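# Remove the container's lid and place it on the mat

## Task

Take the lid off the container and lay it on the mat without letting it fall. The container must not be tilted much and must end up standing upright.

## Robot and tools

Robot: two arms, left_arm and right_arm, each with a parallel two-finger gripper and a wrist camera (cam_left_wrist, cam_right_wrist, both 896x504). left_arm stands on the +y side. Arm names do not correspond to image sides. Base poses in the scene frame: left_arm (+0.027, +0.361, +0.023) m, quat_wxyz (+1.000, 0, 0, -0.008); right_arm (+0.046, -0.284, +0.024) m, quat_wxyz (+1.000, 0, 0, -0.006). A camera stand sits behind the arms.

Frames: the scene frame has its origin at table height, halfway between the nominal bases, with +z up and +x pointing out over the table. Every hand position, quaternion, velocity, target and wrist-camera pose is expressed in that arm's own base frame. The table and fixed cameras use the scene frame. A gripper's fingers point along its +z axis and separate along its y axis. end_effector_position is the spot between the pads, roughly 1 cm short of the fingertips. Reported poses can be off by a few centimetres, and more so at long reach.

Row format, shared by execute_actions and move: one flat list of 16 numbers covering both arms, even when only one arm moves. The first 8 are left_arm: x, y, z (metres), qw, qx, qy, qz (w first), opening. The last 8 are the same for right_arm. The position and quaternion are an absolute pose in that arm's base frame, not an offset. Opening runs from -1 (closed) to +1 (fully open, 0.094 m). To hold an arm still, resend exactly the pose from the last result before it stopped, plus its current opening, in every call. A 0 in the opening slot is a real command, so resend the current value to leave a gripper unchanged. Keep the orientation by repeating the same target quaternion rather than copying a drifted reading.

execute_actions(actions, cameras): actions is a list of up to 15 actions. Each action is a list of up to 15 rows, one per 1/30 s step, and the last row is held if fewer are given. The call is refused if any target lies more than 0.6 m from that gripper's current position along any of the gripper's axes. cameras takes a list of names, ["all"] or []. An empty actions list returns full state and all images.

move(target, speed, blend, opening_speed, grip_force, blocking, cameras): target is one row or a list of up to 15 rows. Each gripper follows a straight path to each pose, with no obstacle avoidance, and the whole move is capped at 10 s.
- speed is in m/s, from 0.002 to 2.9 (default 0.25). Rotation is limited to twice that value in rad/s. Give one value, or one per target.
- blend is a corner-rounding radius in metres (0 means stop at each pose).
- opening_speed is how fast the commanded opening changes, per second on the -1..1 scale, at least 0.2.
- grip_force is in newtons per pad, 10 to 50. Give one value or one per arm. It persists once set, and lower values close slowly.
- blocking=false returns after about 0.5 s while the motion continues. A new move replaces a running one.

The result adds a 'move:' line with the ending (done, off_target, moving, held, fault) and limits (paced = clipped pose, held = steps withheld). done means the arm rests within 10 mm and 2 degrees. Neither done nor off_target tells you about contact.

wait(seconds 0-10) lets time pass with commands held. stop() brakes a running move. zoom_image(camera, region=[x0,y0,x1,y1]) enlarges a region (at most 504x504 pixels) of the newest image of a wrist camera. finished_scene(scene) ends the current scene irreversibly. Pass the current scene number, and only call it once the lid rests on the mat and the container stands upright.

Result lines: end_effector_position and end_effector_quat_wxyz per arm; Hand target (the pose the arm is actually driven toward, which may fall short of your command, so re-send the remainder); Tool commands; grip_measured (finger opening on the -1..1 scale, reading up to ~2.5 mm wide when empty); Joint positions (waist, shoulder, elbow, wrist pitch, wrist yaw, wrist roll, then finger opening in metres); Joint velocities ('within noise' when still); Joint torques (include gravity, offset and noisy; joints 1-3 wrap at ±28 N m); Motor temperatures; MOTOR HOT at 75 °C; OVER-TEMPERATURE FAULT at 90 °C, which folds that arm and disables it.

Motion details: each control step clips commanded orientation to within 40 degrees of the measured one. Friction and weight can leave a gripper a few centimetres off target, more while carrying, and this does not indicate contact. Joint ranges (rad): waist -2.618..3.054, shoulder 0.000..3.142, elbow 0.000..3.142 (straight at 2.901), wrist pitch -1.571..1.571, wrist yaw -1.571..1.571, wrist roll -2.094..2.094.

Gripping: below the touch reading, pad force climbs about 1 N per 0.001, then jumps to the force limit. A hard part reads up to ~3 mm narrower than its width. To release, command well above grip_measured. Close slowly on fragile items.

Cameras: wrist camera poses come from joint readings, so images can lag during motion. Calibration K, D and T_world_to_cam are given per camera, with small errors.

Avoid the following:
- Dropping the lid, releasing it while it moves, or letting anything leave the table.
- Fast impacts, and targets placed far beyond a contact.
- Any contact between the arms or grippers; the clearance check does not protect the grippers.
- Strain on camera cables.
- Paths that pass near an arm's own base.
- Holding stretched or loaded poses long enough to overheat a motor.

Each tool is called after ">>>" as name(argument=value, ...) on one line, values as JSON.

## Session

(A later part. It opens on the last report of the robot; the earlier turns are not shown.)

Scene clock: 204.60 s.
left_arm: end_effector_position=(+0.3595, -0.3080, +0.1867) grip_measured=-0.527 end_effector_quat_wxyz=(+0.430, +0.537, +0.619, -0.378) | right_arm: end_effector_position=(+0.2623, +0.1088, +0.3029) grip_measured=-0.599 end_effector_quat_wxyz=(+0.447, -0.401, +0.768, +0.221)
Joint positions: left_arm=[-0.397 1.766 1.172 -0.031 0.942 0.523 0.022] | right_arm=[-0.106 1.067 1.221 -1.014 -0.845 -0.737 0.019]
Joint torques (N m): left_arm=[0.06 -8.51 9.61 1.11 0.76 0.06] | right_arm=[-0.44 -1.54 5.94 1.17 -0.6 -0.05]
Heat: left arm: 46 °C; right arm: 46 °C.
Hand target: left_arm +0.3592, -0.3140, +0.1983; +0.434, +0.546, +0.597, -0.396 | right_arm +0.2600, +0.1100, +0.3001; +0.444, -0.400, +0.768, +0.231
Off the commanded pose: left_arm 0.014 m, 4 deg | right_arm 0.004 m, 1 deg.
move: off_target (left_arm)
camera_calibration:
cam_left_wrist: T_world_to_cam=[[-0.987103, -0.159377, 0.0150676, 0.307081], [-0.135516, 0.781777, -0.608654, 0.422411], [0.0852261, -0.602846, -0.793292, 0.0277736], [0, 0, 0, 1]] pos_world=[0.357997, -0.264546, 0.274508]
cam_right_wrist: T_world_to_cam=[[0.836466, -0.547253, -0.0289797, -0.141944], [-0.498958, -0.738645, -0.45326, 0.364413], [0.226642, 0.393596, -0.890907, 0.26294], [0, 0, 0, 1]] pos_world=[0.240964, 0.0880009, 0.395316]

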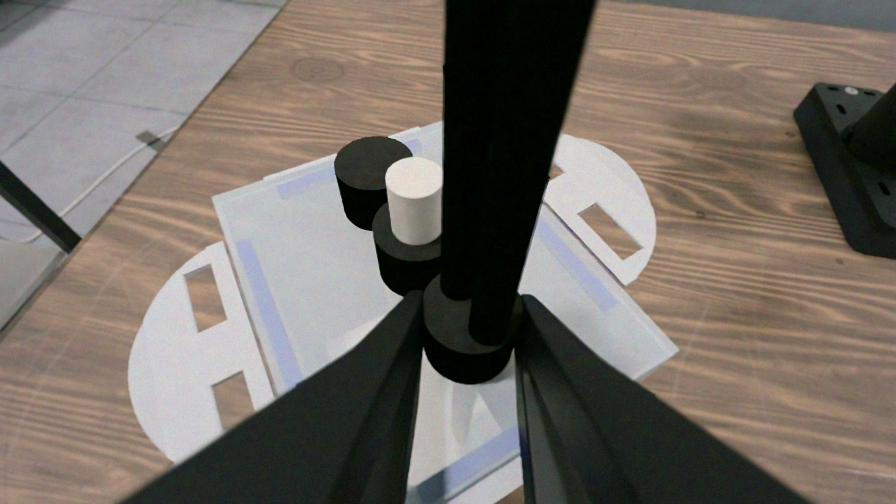

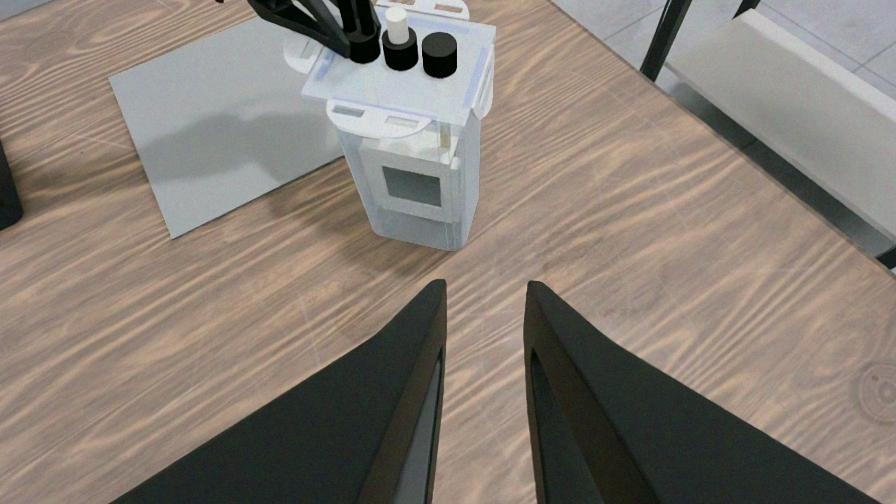

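>>> move(target=[[0.3595,-0.3145,0.1985,0.4334,0.5466,0.5965,-0.3971,-1,0.34,0.16,0.23,0.6229,-0.3725,0.532,0.4362,-0.6],[0.3595,-0.3145,0.1985,0.4334,0.5466,0.5965,-0.3971,-1,0.357,0.208,0.180,0.6229,-0.3725,0.532,0.4362,-0.6],[0.3595,-0.3145,0.1985,0.4334,0.5466,0.5965,-0.3971,-1,0.362,0.219,0.166,0.6229,-0.3725,0.532,0.4362,-0.6]], speed=[0.15,0.12,0.08], blend=[0.02,0.003,0], cameras=["all"])

>>> zoom_image(camera="cam_right_wrist", region=[350, 80, 600, 320])

Scene clock: 209.83 s.
left_arm: end_effector_position=(+0.3594, -0.3080, +0.1868) grip_measured=-0.527 end_effector_quat_wxyz=(+0.430, +0.538, +0.619, -0.378) | right_arm: end_effector_position=(+0.3580, +0.2166, +0.1496) grip_measured=-0.599 end_effector_quat_wxyz=(+0.568, -0.362, +0.590, +0.445)
Joint positions: left_arm=[-0.397 1.766 1.172 -0.032 0.943 0.524 0.022] | right_arm=[0.157 1.955 0.594 1.444 -1.055 0.187 0.019]
Joint torques (N m): left_arm=[0.05 -8.46 9.7 1.1 0.76 0.06] | right_arm=[0.54 -5.89 6.17 2.68 0.09 -0.13]
Heat: left arm: 46 °C; right arm: 46 °C.
Hand target: left_arm +0.3592, -0.3140, +0.1984; +0.434, +0.546, +0.597, -0.396 | right_arm +0.3608, +0.2188, +0.1659; +0.607, -0.384, +0.551, +0.425
Off the commanded pose: left_arm 0.013 m, 4 deg | right_arm 0.017 m, 9 deg.
joint sent to its limit (right arm) — joint 4 (wrist pitch), upper limit. The joint targets are off in orientation, not in position.
move: off_target (left_arm, right_arm)
camera_calibration:
cam_left_wrist: T_world_to_cam=[[-0.987295, -0.158261, 0.0142434, 0.307571], [-0.134118, 0.781885, -0.608825, 0.422035], [0.0852165, -0.603, -0.793177, 0.0277926], [0, 0, 0, 1]] pos_world=[0.357897, -0.264547, 0.274609]
cam_right_wrist: T_world_to_cam=[[0.949464, -0.284756, -0.132032, -0.249281], [-0.253346, -0.446929, -0.857945, 0.331692], [0.185296, 0.848038, -0.496485, -0.080292], [0, 0, 0, 1]] pos_world=[0.335593, 0.145349, 0.211797]

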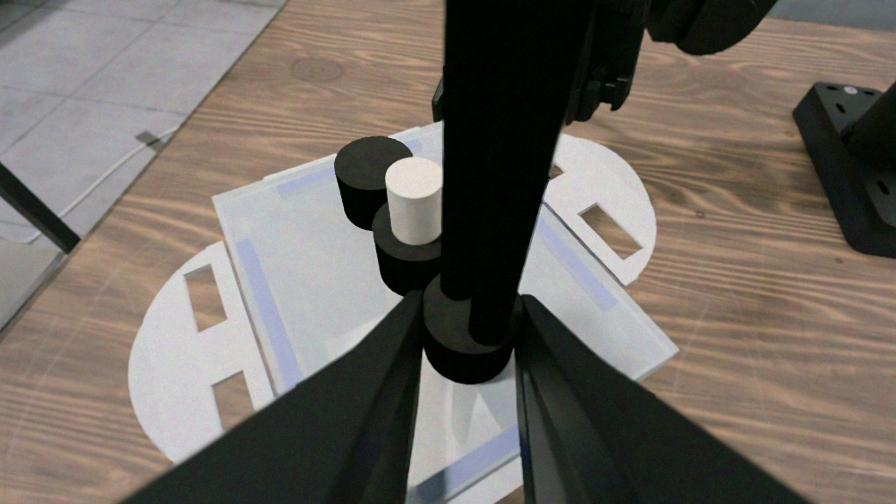

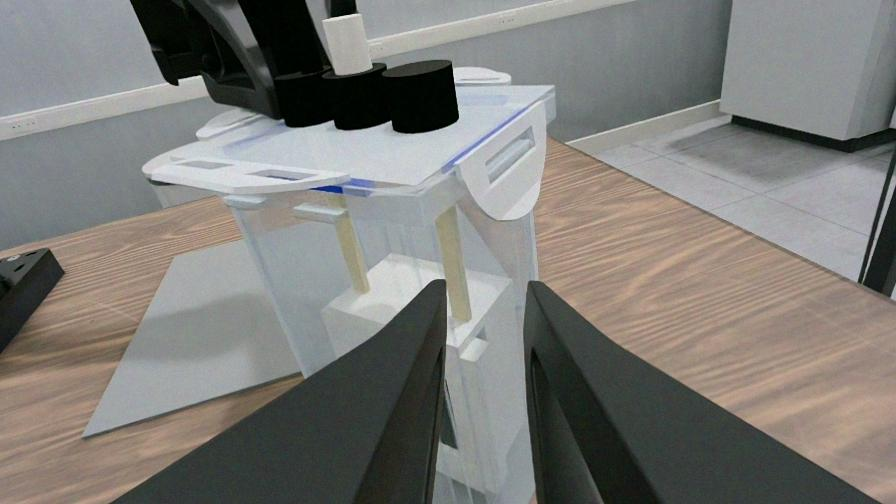

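Scaled by 2.016 from the camera's 896x504 image, which has a finer 1280x720 frame.

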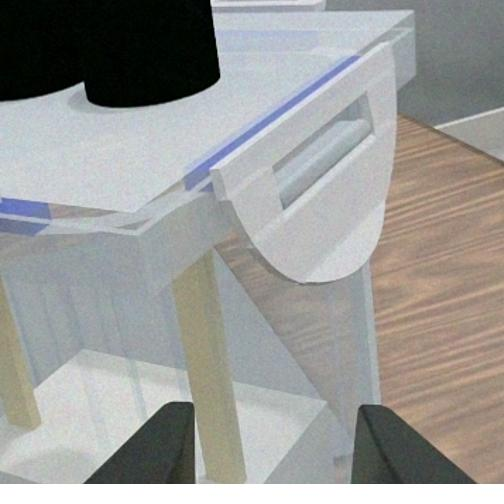

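>>> move(target=[[0.3595,-0.3145,0.1985,0.4334,0.5466,0.5965,-0.3971,-1,0.379,0.2535,0.167,0.6229,-0.3725,0.532,0.4362,-0.6]], speed=0.06, cameras=["cam_right_wrist"])

>>> zoom_image(camera="cam_right_wrist", region=[350, 120, 550, 320])

Scene clock: 212.07 s.
left_arm: end_effector_position=(+0.3592, -0.3080, +0.1868) grip_measured=-0.527 end_effector_quat_wxyz=(+0.430, +0.538, +0.618, -0.378) | right_arm: end_effector_position=(+0.3756, +0.2506, +0.1495) grip_measured=-0.599 end_effector_quat_wxyz=(+0.579, -0.364, +0.580, +0.443)
Joint positions: left_arm=[-0.397 1.766 1.172 -0.033 0.944 0.525 0.022] | right_arm=[0.253 2.034 0.698 1.445 -0.959 0.182 0.019]
Joint torques (N m): left_arm=[0.06 -8.49 9.7 1.1 0.74 0.05] | right_arm=[0.51 -6.61 6.43 2.74 0.09 0.03]
Heat: left arm: 46 °C; right arm: 47 °C.
Hand target: left_arm +0.3592, -0.3140, +0.1984; +0.434, +0.546, +0.597, -0.396 | right_arm +0.3777, +0.2531, +0.1668; +0.616, -0.378, +0.541, +0.431
Off the commanded pose: left_arm 0.013 m, 3 deg | right_arm 0.018 m, 8 deg.
joint sent to its limit (right arm) — joint 4 (wrist pitch), upper limit. The joint targets still meet the commanded pose.
move: off_target (left_arm, right_arm)
camera_calibration:
cam_right_wrist: T_world_to_cam=[[0.952592, -0.283713, -0.10989, -0.261181], [-0.230149, -0.435707, -0.870167, 0.341553], [0.198998, 0.854205, -0.480347, -0.121556], [0, 0, 0, 1]] pos_world=[0.351597, 0.17855, 0.210118]
Images, in order (width x height): cam_right_wrist 896x504.

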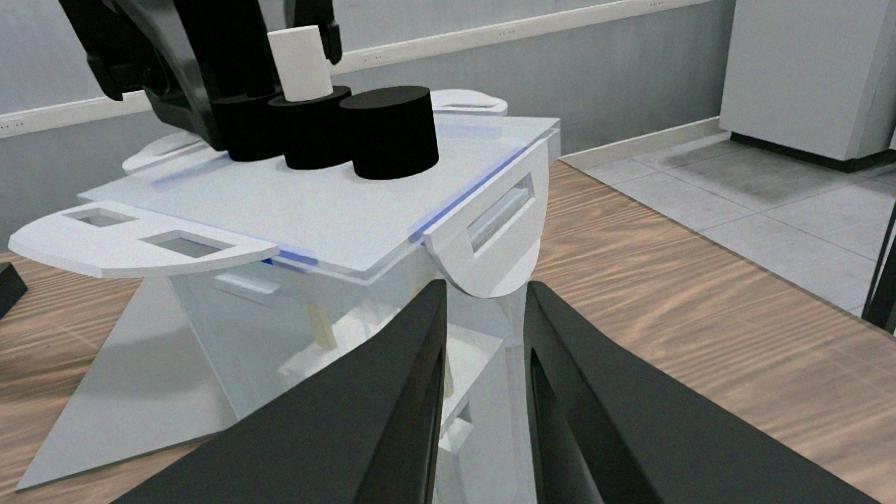

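Scaled by 2.520 from the camera's 896x504 image, which has a finer 1280x720 frame.

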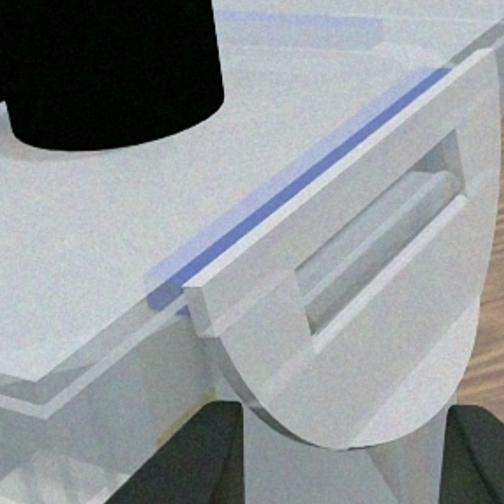

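>>> move(target=[[0.3595,-0.3145,0.1985,0.4334,0.5466,0.5965,-0.3971,-1,0.368,0.241,0.168,0.6229,-0.3725,0.532,0.4362,-0.6],[0.3595,-0.3145,0.1985,0.4334,0.5466,0.5965,-0.3971,-1,0.378,0.2615,0.1655,0.6229,-0.3725,0.532,0.4362,-0.6]], speed=0.06, cameras=["cam_right_wrist"])

>>> zoom_image(camera="cam_right_wrist", region=[350, 120, 550, 320])

Scene clock: 214.50 s.
left_arm: end_effector_position=(+0.3592, -0.3075, +0.1867) grip_measured=-0.527 end_effector_quat_wxyz=(+0.430, +0.538, +0.618, -0.379) | right_arm: end_effector_position=(+0.3773, +0.2557, +0.1486) grip_measured=-0.599 end_effector_quat_wxyz=(+0.581, -0.359, +0.582, +0.441)
Joint positions: left_arm=[-0.396 1.766 1.172 -0.034 0.946 0.526 0.022] | right_arm=[0.271 2.041 0.703 1.445 -0.929 0.182 0.019]
Joint torques (N m): left_arm=[-0.05 -8.47 9.72 1.11 0.73 0.03] | right_arm=[1.09 -6.52 6.42 2.75 0.05 -0.04]
Heat: left arm: 46 °C; right arm: 47 °C.
Hand target: left_arm +0.3592, -0.3140, +0.1984; +0.434, +0.546, +0.597, -0.396 | right_arm +0.3768, +0.2610, +0.1651; +0.616, -0.377, +0.540, +0.431
Off the commanded pose: left_arm 0.014 m, 3 deg | right_arm 0.018 m, 8 deg.
joint sent to its limit (right arm) — joint 4 (wrist pitch), upper limit. The joint targets still meet the commanded pose.
move: off_target (left_arm, right_arm)
camera_calibration:
cam_right_wrist: T_world_to_cam=[[0.94885, -0.295006, -0.112497, -0.256723], [-0.237177, -0.430814, -0.870716, 0.3449], [0.208401, 0.852861, -0.478746, -0.130148], [0, 0, 0, 1]] pos_world=[0.352517, 0.183851, 0.209122]
Images, in order (width x height): cam_right_wrist 896x504.

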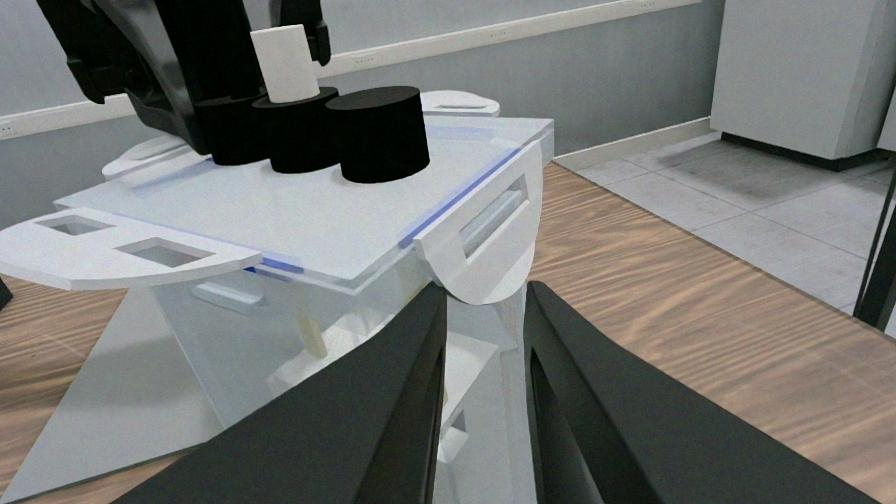

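Scaled by 2.520 from the camera's 896x504 image, which has a finer 1280x720 frame.

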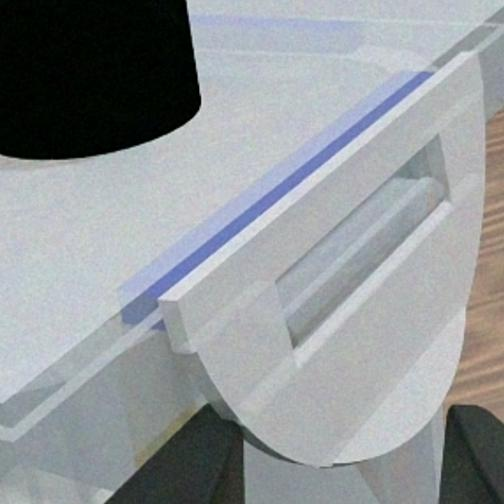

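>>> execute_actions(actions=[])

Scene clock: 217.07 s.
left_arm: end_effector_position=(+0.3592, -0.3075, +0.1867) grip_measured=-0.527 end_effector_quat_wxyz=(+0.430, +0.538, +0.618, -0.379) | right_arm: end_effector_position=(+0.3773, +0.2557, +0.1486) grip_measured=-0.599 end_effector_quat_wxyz=(+0.581, -0.359, +0.582, +0.441)
Joint positions: left_arm=[-0.396 1.766 1.172 -0.034 0.946 0.526 0.022] | right_arm=[0.271 2.041 0.703 1.445 -0.929 0.182 0.019]
Joint velocities: within noise
Joint torques (N m): left_arm=[-0.05 -8.49 9.72 1.11 0.73 0.04] | right_arm=[1.1 -6.53 6.46 2.76 0.05 -0.05]
Motor temperatures (°C): left_arm=[30 36 39 45 31 30 34] | right_arm=[29 33 37 48 28 31 31]
Heat: left arm: 45 °C; right arm: 48 °C.
Hand target: left_arm +0.3592, -0.3140, +0.1984; +0.434, +0.546, +0.597, -0.396 | right_arm +0.3768, +0.2610, +0.1651; +0.616, -0.377, +0.540, +0.431
Tool commands: left_gripper/opening=-1.0 right_gripper/opening=-0.6
Off the commanded pose: left_arm 0.014 m, 3 deg | right_arm 0.018 m, 8 deg.
camera_calibration:
cam_left_wrist: T_world_to_cam=[[-0.987531, -0.156673, 0.015354, 0.307752], [-0.133501, 0.781786, -0.609088, 0.421395], [0.0834238, -0.603543, -0.792954, 0.0284585], [0, 0, 0, 1]] pos_world=[0.357797, -0.264049, 0.274508]
cam_right_wrist: T_world_to_cam=[[0.94885, -0.295006, -0.112497, -0.256723], [-0.237177, -0.430814, -0.870716, 0.3449], [0.208401, 0.852861, -0.478746, -0.130148], [0, 0, 0, 1]] pos_world=[0.352517, 0.183851, 0.209122]

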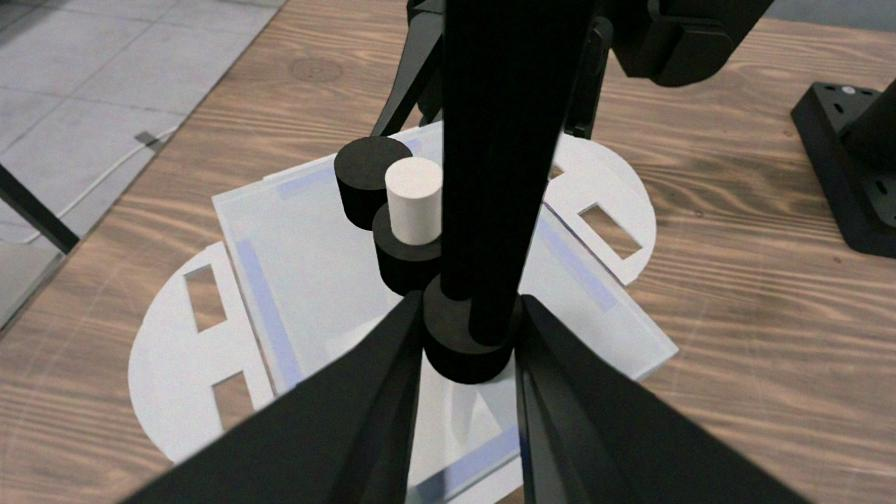

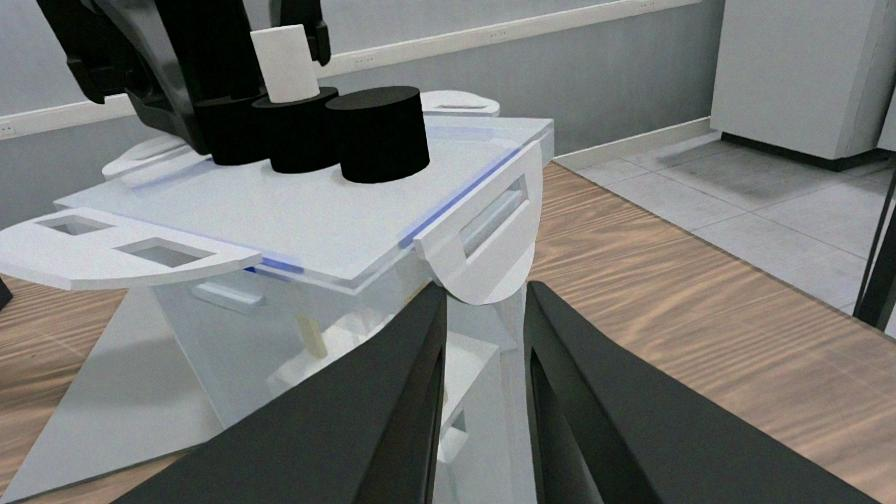

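>>> move(target=[0.3595,-0.3145,0.1985,0.4334,0.5466,0.5965,-0.3971,-1,0.387,0.270,0.182,0.6229,-0.3725,0.532,0.4362,-0.6], speed=0.06, cameras=["cam_right_wrist"])

>>> zoom_image(camera="cam_right_wrist", region=[360, 130, 600, 340])

Scene clock: 218.27 s.
left_arm: end_effector_position=(+0.3628, -0.3039, +0.1881) grip_measured=-0.527 end_effector_quat_wxyz=(+0.432, +0.535, +0.621, -0.377) | right_arm: end_effector_position=(+0.3828, +0.2600, +0.1547) grip_measured=-0.599 end_effector_quat_wxyz=(+0.586, -0.358, +0.578, +0.440)
Joint positions: left_arm=[-0.385 1.766 1.175 -0.035 0.948 0.525 0.022] | right_arm=[0.28 2.041 0.731 1.432 -0.915 0.187 0.019]
Joint torques (N m): left_arm=[-0.88 -8.49 9.44 1.12 0.72 0.05] | right_arm=[1.68 -8.12 8.75 2.49 0.11 0.15]
Heat: left arm: 45 °C; right arm: 48 °C.
Hand target: left_arm +0.3591, -0.3140, +0.1984; +0.434, +0.546, +0.597, -0.397 | right_arm +0.3849, +0.2690, +0.1816; +0.622, -0.373, +0.533, +0.436
Off the commanded pose: left_arm 0.015 m, 4 deg | right_arm 0.029 m, 7 deg.
move: off_target (left_arm, right_arm)
camera_calibration:
cam_right_wrist: T_world_to_cam=[[0.948784, -0.297663, -0.105858, -0.260207], [-0.23062, -0.423548, -0.876026, 0.349861], [0.215924, 0.855572, -0.470503, -0.136893], [0, 0, 0, 1]] pos_world=[0.357123, 0.187851, 0.214534]
Images, in order (width x height): cam_right_wrist 896x504.

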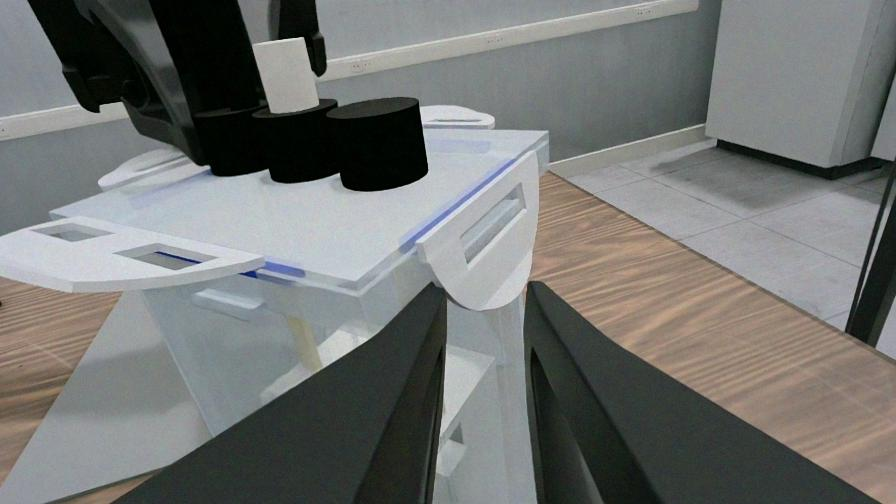

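Scaled by 2.100 from the camera's 896x504 image, which has a finer 1280x720 frame.

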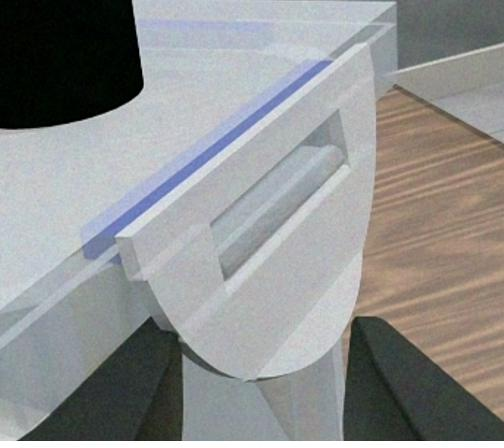

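>>> move(target=[[0.3595,-0.3145,0.1985,0.4334,0.5466,0.5965,-0.3971,-1,0.391,0.274,0.184,0.6745,-0.2999,0.576,0.3511,-0.6],[0.3595,-0.3145,0.1985,0.4334,0.5466,0.5965,-0.3971,-1,0.394,0.277,0.185,0.7099,-0.2327,0.6063,0.2725,-0.6]], speed=0.06, blend=0.01, cameras=["cam_right_wrist"])

>>> zoom_image(camera="cam_right_wrist", region=[360, 130, 600, 340])

Scene clock: 224.03 s.
left_arm: end_effector_position=(+0.3672, -0.3003, +0.1869) grip_measured=-0.527 end_effector_quat_wxyz=(+0.434, +0.530, +0.627, -0.370) | right_arm: end_effector_position=(+0.4060, +0.2650, +0.1496) grip_measured=-0.599 end_effector_quat_wxyz=(+0.684, -0.218, +0.648, +0.256)
Joint positions: left_arm=[-0.377 1.766 1.175 -0.035 0.934 0.522 0.022] | right_arm=[0.514 1.985 0.625 1.427 -0.168 0.045 0.019]
Joint torques (N m): left_arm=[-1.43 -8.57 9.32 1.14 0.85 0.08] | right_arm=[2 -12.81 4.72 2.26 -0.28 -0.15]
Heat: left arm: 45 °C; right arm: 49 °C.
Hand target: left_arm +0.3591, -0.3136, +0.1984; +0.434, +0.546, +0.597, -0.396 | right_arm +0.3940, +0.2765, +0.1840; +0.710, -0.232, +0.606, +0.272
Off the commanded pose: left_arm 0.020 m, 5 deg | right_arm 0.039 m, 6 deg.
move: off_target (left_arm, right_arm)
camera_calibration:
cam_right_wrist: T_world_to_cam=[[0.677452, -0.733814, -0.0507545, -0.0638433], [-0.385891, -0.295812, -0.873833, 0.381716], [0.626217, 0.611565, -0.483571, -0.248624], [0, 0, 0, 1]] pos_world=[0.346244, 0.218117, 0.210088]
Images, in order (width x height): cam_right_wrist 896x504.

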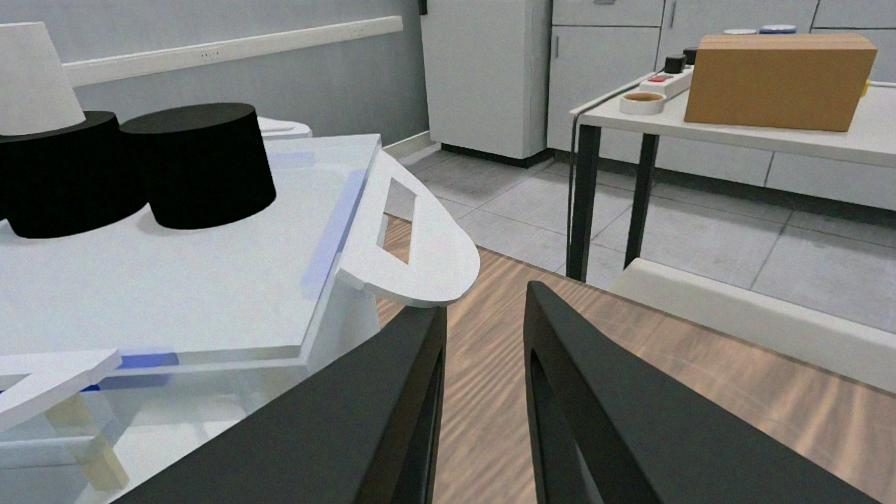

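Scaled by 2.100 from the camera's 896x504 image, which has a finer 1280x720 frame.

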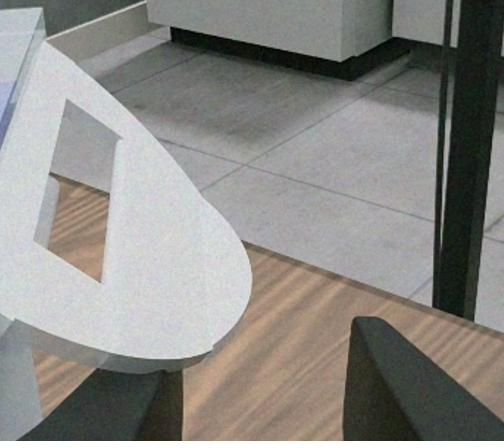

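>>> move(target=[[0.3595,-0.3145,0.1985,0.4334,0.5466,0.5965,-0.3971,-1,0.406,0.265,0.195,0.7099,-0.2327,0.6063,0.2725,-0.6],[0.3595,-0.3145,0.1985,0.4334,0.5466,0.5965,-0.3971,-1,0.43,0.237,0.205,0.7099,-0.2327,0.6063,0.2725,-0.6]], speed=0.06, blend=0.01, cameras=["all"])

Scene clock: 226.13 s.
left_arm: end_effector_position=(+0.3640, -0.3029, +0.1871) grip_measured=-0.527 end_effector_quat_wxyz=(+0.432, +0.533, +0.624, -0.374) | right_arm: end_effector_position=(+0.4277, +0.2375, +0.1768) grip_measured=-0.599 end_effector_quat_wxyz=(+0.689, -0.234, +0.631, +0.270)
Joint positions: left_arm=[-0.384 1.766 1.175 -0.038 0.941 0.524 0.022] | right_arm=[0.378 1.927 0.678 1.349 -0.35 0.053 0.019]
Joint torques (N m): left_arm=[-0.98 -8.51 9.43 1.14 0.79 0.06] | right_arm=[-0.34 -11.59 7.1 1.85 -0.06 0.06]
Heat: left arm: 45 °C; right arm: 49 °C.
Hand target: left_arm +0.3591, -0.3138, +0.1984; +0.434, +0.546, +0.597, -0.396 | right_arm +0.4293, +0.2368, +0.2047; +0.710, -0.233, +0.606, +0.272
Off the commanded pose: left_arm 0.017 m, 4 deg | right_arm 0.028 m, 4 deg.
move: off_target (left_arm, right_arm)
camera_calibration:
cam_left_wrist: T_world_to_cam=[[-0.984679, -0.173695, 0.0154138, 0.307117], [-0.147263, 0.78097, -0.606959, 0.422933], [0.0933883, -0.59993, -0.794584, 0.0288685], [0, 0, 0, 1]] pos_world=[0.361998, -0.259634, 0.274907]
cam_right_wrist: T_world_to_cam=[[0.711769, -0.701593, -0.0339349, -0.122637], [-0.343931, -0.305981, -0.887743, 0.392597], [0.612451, 0.643539, -0.459087, -0.238166], [0, 0, 0, 1]] pos_world=[0.368181, 0.187355, 0.235025]

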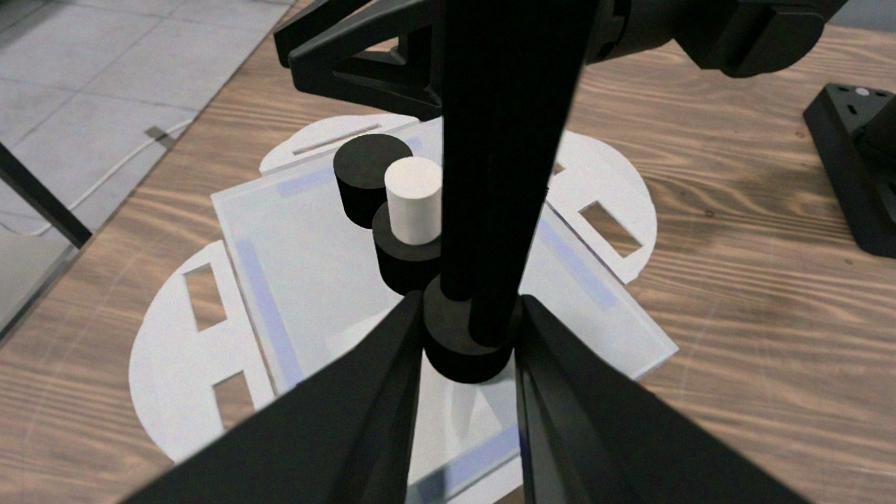

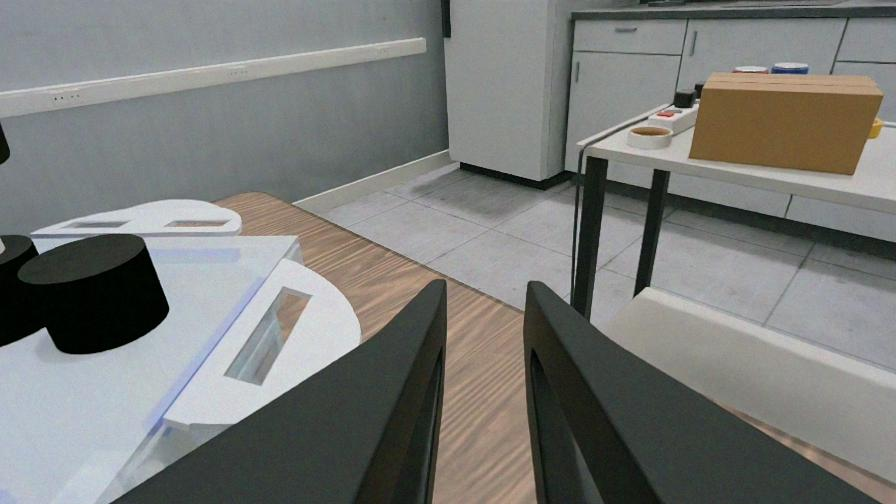

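>>> move(target=[[0.3595,-0.3145,0.1985,0.4334,0.5466,0.5965,-0.3971,-1,0.43,0.19,0.24,0.7099,-0.2327,0.6063,0.2725,-0.6],[0.3595,-0.3145,0.1985,0.4334,0.5466,0.5965,-0.3971,-1,0.33,0.12,0.30,0.6229,-0.3725,0.532,0.4362,-0.6],[0.3595,-0.3145,0.1985,0.4334,0.5466,0.5965,-0.3971,-1,0.24,0.08,0.33,0.4435,-0.3999,0.7682,0.2309,-0.6]], speed=0.2, blend=0.03, cameras=["all"])

Scene clock: 232.40 s.
left_arm: end_effector_position=(+0.3640, -0.3029, +0.1871) grip_measured=-0.527 end_effector_quat_wxyz=(+0.432, +0.533, +0.624, -0.374) | right_arm: end_effector_position=(+0.2400, +0.0766, +0.3200) grip_measured=-0.599 end_effector_quat_wxyz=(+0.435, -0.391, +0.778, +0.229)
Joint positions: left_arm=[-0.384 1.766 1.175 -0.038 0.941 0.524 0.022] | right_arm=[-0.321 1.122 1.378 -1.372 -0.957 -1.013 0.019]
Joint torques (N m): left_arm=[-0.95 -8.53 9.44 1.14 0.79 0.07] | right_arm=[0.42 -0.8 8.91 0.77 -0.71 -0.11]
Heat: left arm: 45 °C; right arm: 48 °C.
Hand target: left_arm +0.3591, -0.3138, +0.1984; +0.434, +0.546, +0.597, -0.396 | right_arm +0.2398, +0.0800, +0.3298; +0.444, -0.400, +0.768, +0.231
Off the commanded pose: left_arm 0.017 m, 4 deg | right_arm 0.011 m, 2 deg.
move: off_target (left_arm, right_arm); blend cut to 0.0293 m at target 1
camera_calibration:
cam_left_wrist: T_world_to_cam=[[-0.984679, -0.173695, 0.0154138, 0.307117], [-0.147263, 0.78097, -0.606959, 0.422933], [0.0933883, -0.59993, -0.794584, 0.0288685], [0, 0, 0, 1]] pos_world=[0.361998, -0.259634, 0.274907]
cam_right_wrist: T_world_to_cam=[[0.828552, -0.556136, -0.0649268, -0.126393], [-0.524344, -0.730013, -0.438343, 0.337885], [0.196381, 0.397234, -0.89646, 0.304767], [0, 0, 0, 1]] pos_world=[0.222041, 0.0553047, 0.413115]

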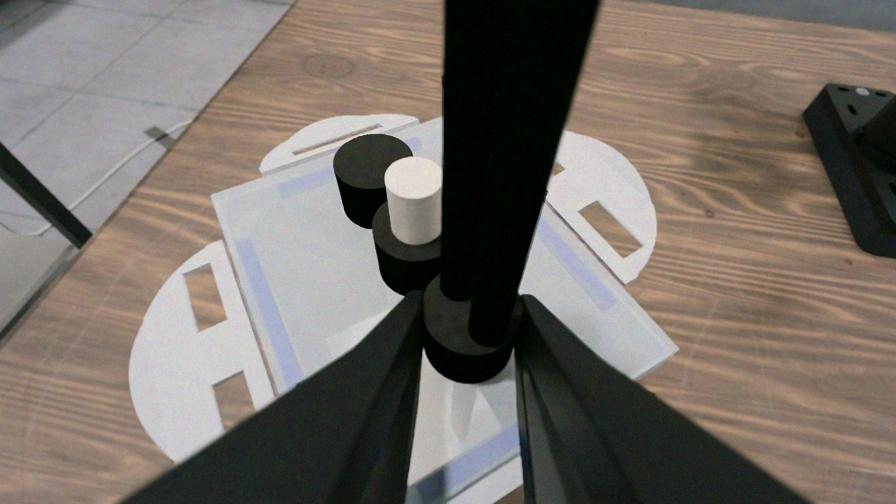

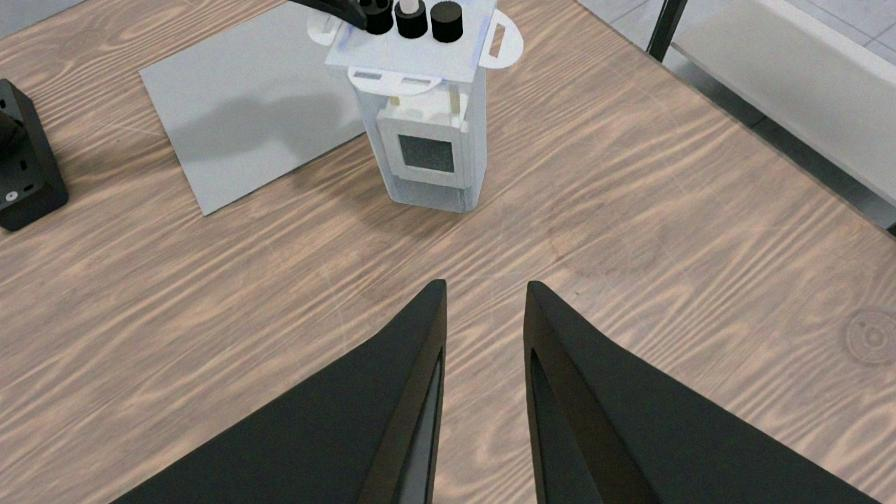

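>>> move(target=[0.3595,-0.3145,0.1985,0.4334,0.5466,0.5965,-0.3971,-1,0.20,0.08,0.30,0.4406,-0.238,0.8215,0.2735,-0.6], speed=0.25, cameras=["cam_right_wrist"])

Scene clock: 234.37 s.
left_arm: end_effector_position=(+0.3640, -0.3029, +0.1871) grip_measured=-0.527 end_effector_quat_wxyz=(+0.432, +0.533, +0.624, -0.374) | right_arm: end_effector_position=(+0.2011, +0.0773, +0.2971) grip_measured=-0.599 end_effector_quat_wxyz=(+0.431, -0.237, +0.829, +0.266)
Joint positions: left_arm=[-0.384 1.766 1.175 -0.038 0.941 0.524 0.022] | right_arm=[-0.401 0.863 1.146 -1.316 -0.969 -0.671 0.019]
Joint torques (N m): left_arm=[-0.95 -8.54 9.46 1.14 0.79 0.06] | right_arm=[-0.51 -0.29 5.29 1.1 -0.77 0.05]
Heat: left arm: 45 °C; right arm: 48 °C.
Hand target: left_arm +0.3591, -0.3138, +0.1984; +0.434, +0.546, +0.597, -0.396 | right_arm +0.1999, +0.0799, +0.3000; +0.440, -0.238, +0.821, +0.273
Off the commanded pose: left_arm 0.017 m, 4 deg | right_arm 0.004 m, 2 deg.
move: off_target (left_arm)
camera_calibration:
cam_right_wrist: T_world_to_cam=[[0.645802, -0.709353, -0.282414, 0.0179957], [-0.742929, -0.498535, -0.446676, 0.33657], [0.176058, 0.498278, -0.848954, 0.273713], [0, 0, 0, 1]] pos_world=[0.190237, 0.0441722, 0.38779]
Images, in order (width x height): cam_right_wrist 896x504.

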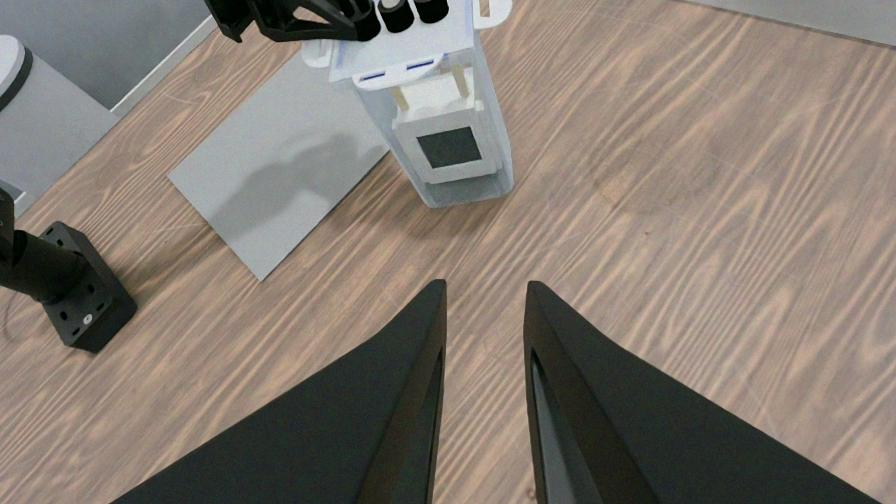

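>>> move(target=[0.3595,-0.3145,0.1985,0.4334,0.5466,0.5965,-0.3971,-1,0.20,0.02,0.30,0.5791,-0.3797,0.6320,0.3479,-0.6], speed=0.25, cameras=["cam_right_wrist"])

Scene clock: 236.83 s.
left_arm: end_effector_position=(+0.3640, -0.3029, +0.1871) grip_measured=-0.527 end_effector_quat_wxyz=(+0.432, +0.533, +0.624, -0.374) | right_arm: end_effector_position=(+0.2033, +0.0176, +0.2949) grip_measured=-0.599 end_effector_quat_wxyz=(+0.594, -0.262, +0.745, +0.155)
Joint positions: left_arm=[-0.384 1.766 1.175 -0.038 0.941 0.524 0.022] | right_arm=[-0.951 0.893 0.996 -1.571 -1.32 -1.547 0.019]
Joint torques (N m): left_arm=[-0.95 -8.53 9.44 1.14 0.79 0.07] | right_arm=[-0.65 -0.47 5.12 0.18 -1.06 -0.11]
Heat: left arm: 45 °C; right arm: 47 °C.
Hand target: left_arm +0.3591, -0.3138, +0.1984; +0.434, +0.546, +0.597, -0.396 | right_arm +0.2020, +0.0209, +0.2997; +0.608, -0.257, +0.734, +0.159
Off the commanded pose: left_arm 0.017 m, 4 deg | right_arm 0.006 m, 29 deg.
joint sent to its limit (right arm) — joint 4 (wrist pitch), lower limit. The joint targets are off in orientation, not in position.
move: off_target (left_arm, right_arm)
camera_calibration:
cam_right_wrist: T_world_to_cam=[[0.617076, -0.78562, 0.0449166, -0.115665], [-0.559745, -0.478347, -0.676661, 0.337587], [0.553084, 0.39241, -0.734923, 0.192843], [0, 0, 0, 1]] pos_world=[0.153678, -0.00505897, 0.375352]
Images, in order (width x height): cam_right_wrist 896x504.

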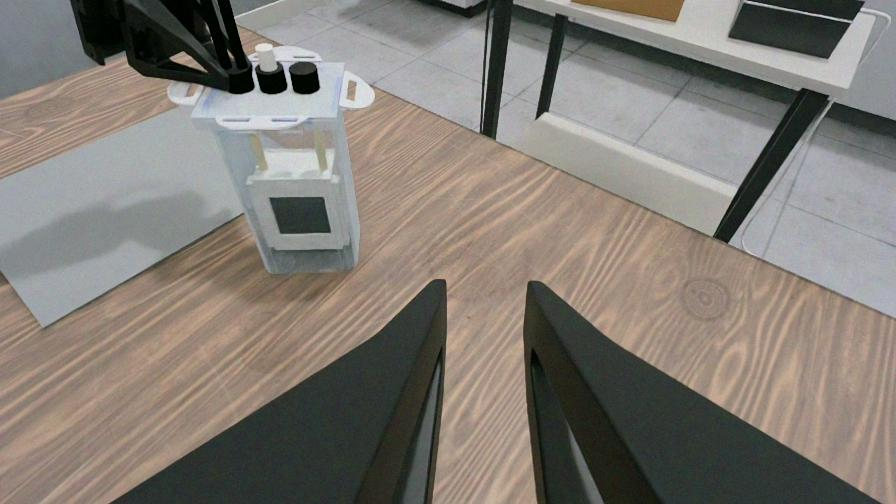

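>>> move(target=[0.366,-0.313,0.215,0.4472,0.5344,0.5935,-0.4027,-1,0.202,0.0209,0.2997,0.608,-0.257,0.734,0.159,-0.6], speed=0.03, cameras=["all"])

Scene clock: 238.73 s.
left_arm: end_effector_position=(+0.3636, -0.3037, +0.1896) grip_measured=-0.527 end_effector_quat_wxyz=(+0.427, +0.524, +0.629, -0.385) | right_arm: end_effector_position=(+0.2033, +0.0177, +0.2950) grip_measured=-0.599 end_effector_quat_wxyz=(+0.594, -0.262, +0.744, +0.155)
Joint positions: left_arm=[-0.384 1.766 1.18 -0.037 0.949 0.49 0.022] | right_arm=[-0.951 0.893 0.996 -1.571 -1.321 -1.548 0.019]
Joint velocities: left_arm=[0.007 0.002 0.002 -0.022 -0.037 0.154 -0.001] | right_arm=[within noise]
Joint torques (N m): left_arm=[-0.1 -9.58 10.36 1.38 0.81 -0.06] | right_arm=[-0.59 -0.54 5.15 0.2 -1.02 -0.07]
Heat: left arm: 45 °C; right arm: 47 °C.
Hand target: left_arm +0.3647, -0.3119, +0.2146; +0.447, +0.535, +0.594, -0.401 | right_arm +0.2021, +0.0208, +0.2996; +0.608, -0.257, +0.734, +0.159
Off the commanded pose: left_arm 0.027 m, 5 deg | right_arm 0.006 m, 2 deg.
move: off_target (left_arm)
camera_calibration:
cam_left_wrist: T_world_to_cam=[[-0.982872, -0.178346, 0.0464358, 0.298524], [-0.169196, 0.773371, -0.610958, 0.431506], [0.0730496, -0.60835, -0.7903, 0.0344316], [0, 0, 0, 1]] pos_world=[0.363904, -0.259527, 0.276981]
cam_right_wrist: T_world_to_cam=[[0.617214, -0.785465, 0.0457341, -0.115919], [-0.558872, -0.478589, -0.677211, 0.337774], [0.553813, 0.392425, -0.734366, 0.192557], [0, 0, 0, 1]] pos_world=[0.153678, -0.00495886, 0.375453]

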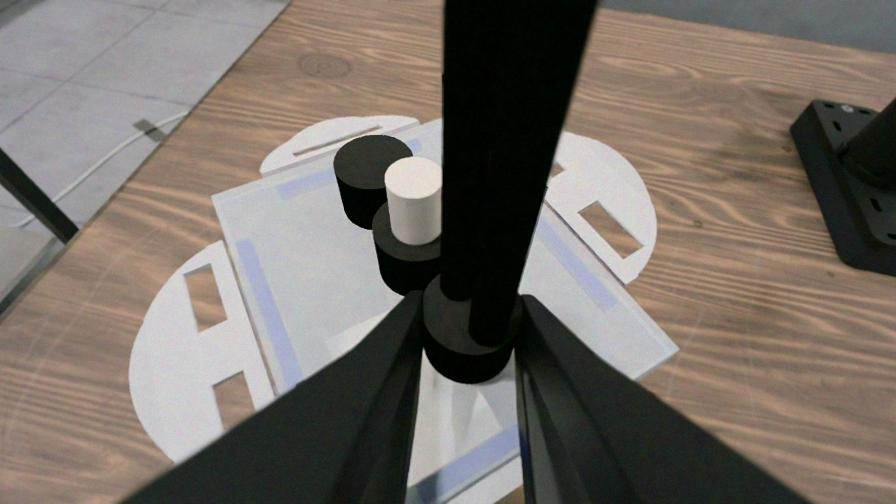

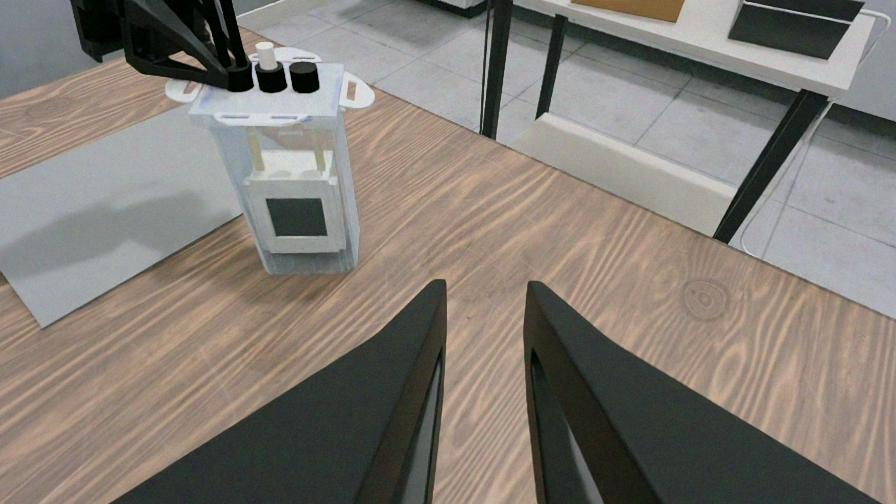

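>>> move(target=[0.369,-0.313,0.233,0.4525,0.531,0.5896,-0.4074,-1,0.202,0.0209,0.2997,0.608,-0.257,0.734,0.159,-0.6], speed=0.03, cameras=["cam_right_wrist"])

>>> zoom_image(camera="cam_right_wrist", region=[140, 20, 400, 290])

Scene clock: 240.07 s.
left_arm: end_effector_position=(+0.3628, -0.3042, +0.1942) grip_measured=-0.527 end_effector_quat_wxyz=(+0.415, +0.516, +0.637, -0.394) | right_arm: end_effector_position=(+0.2033, +0.0177, +0.2950) grip_measured=-0.599 end_effector_quat_wxyz=(+0.594, -0.262, +0.744, +0.155)
Joint positions: left_arm=[-0.384 1.766 1.208 -0.084 0.957 0.471 0.022] | right_arm=[-0.951 0.893 0.996 -1.571 -1.321 -1.548 0.019]
Joint torques (N m): left_arm=[0.32 -10.82 11.36 1.54 0.88 -0.04] | right_arm=[-0.64 -0.51 5.15 0.21 -1.03 -0.08]
Heat: left arm: 46 °C; right arm: 47 °C.
Hand target: left_arm +0.3664, -0.3111, +0.2322; +0.451, +0.533, +0.590, -0.406 | right_arm +0.2021, +0.0208, +0.2996; +0.608, -0.257, +0.734, +0.159
Off the commanded pose: left_arm 0.040 m, 7 deg | right_arm 0.006 m, 2 deg.
move: off_target (left_arm)
camera_calibration:
cam_right_wrist: T_world_to_cam=[[0.617214, -0.785465, 0.0457341, -0.115919], [-0.558872, -0.478589, -0.677211, 0.337774], [0.553813, 0.392425, -0.734366, 0.192557], [0, 0, 0, 1]] pos_world=[0.153678, -0.00495886, 0.375453]
Images, in order (width x height): cam_right_wrist 896x504.

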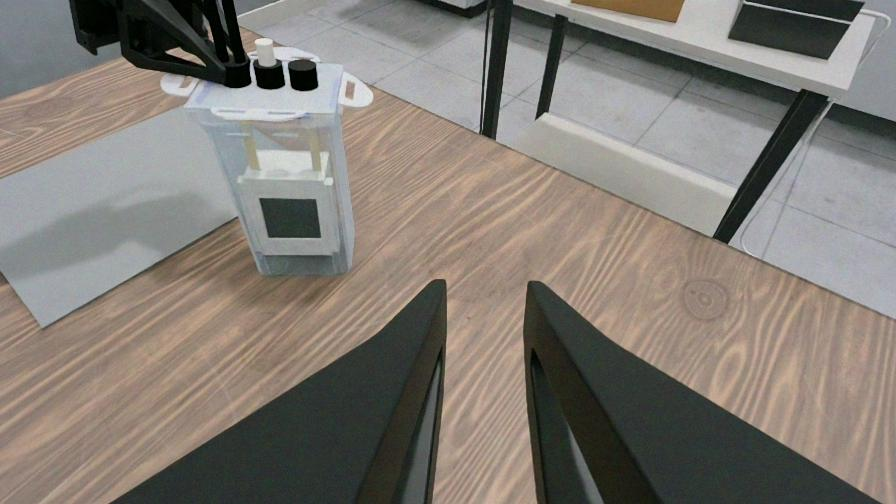

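Scaled by 1.867 from the camera's 896x504 image, which has a finer 1280x720 frame.

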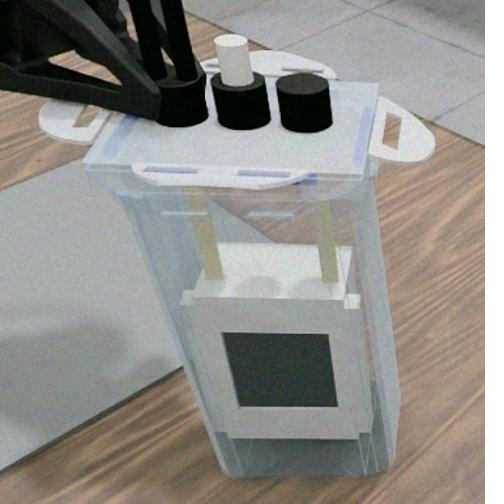

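>>> zoom_image(camera="cam_right_wrist", region=[170, 60, 310, 150])

>>> zoom_image(camera="cam_right_wrist", region=[230, 200, 370, 290])

Scaled by 3.600 from the camera's 896x504 image, which has a finer 1280x720 frame.

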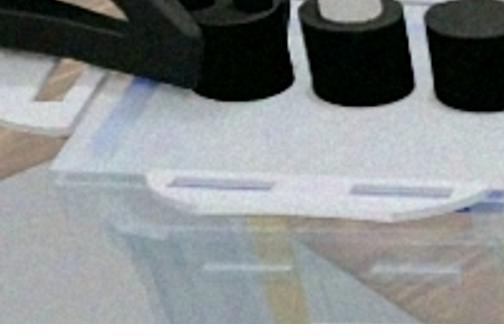

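Scaled by 3.600 from the camera's 896x504 image, which has a finer 1280x720 frame.

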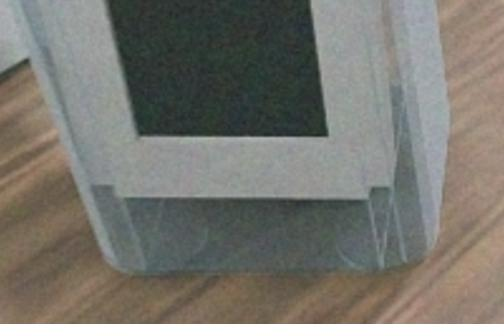

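>>> zoom_image(camera="cam_right_wrist", region=[175, 90, 245, 150])

>>> zoom_image(camera="cam_right_wrist", region=[300, 75, 370, 135])

Scaled by 7.200 from the camera's 896x504 image, which has a finer 1280x720 frame.

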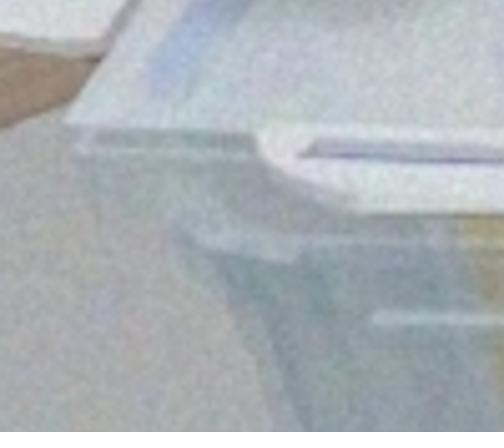

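Scaled by 7.200 from the camera's 896x504 image, which has a finer 1280x720 frame.

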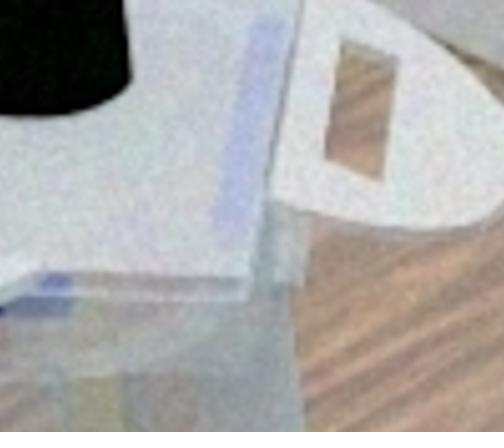

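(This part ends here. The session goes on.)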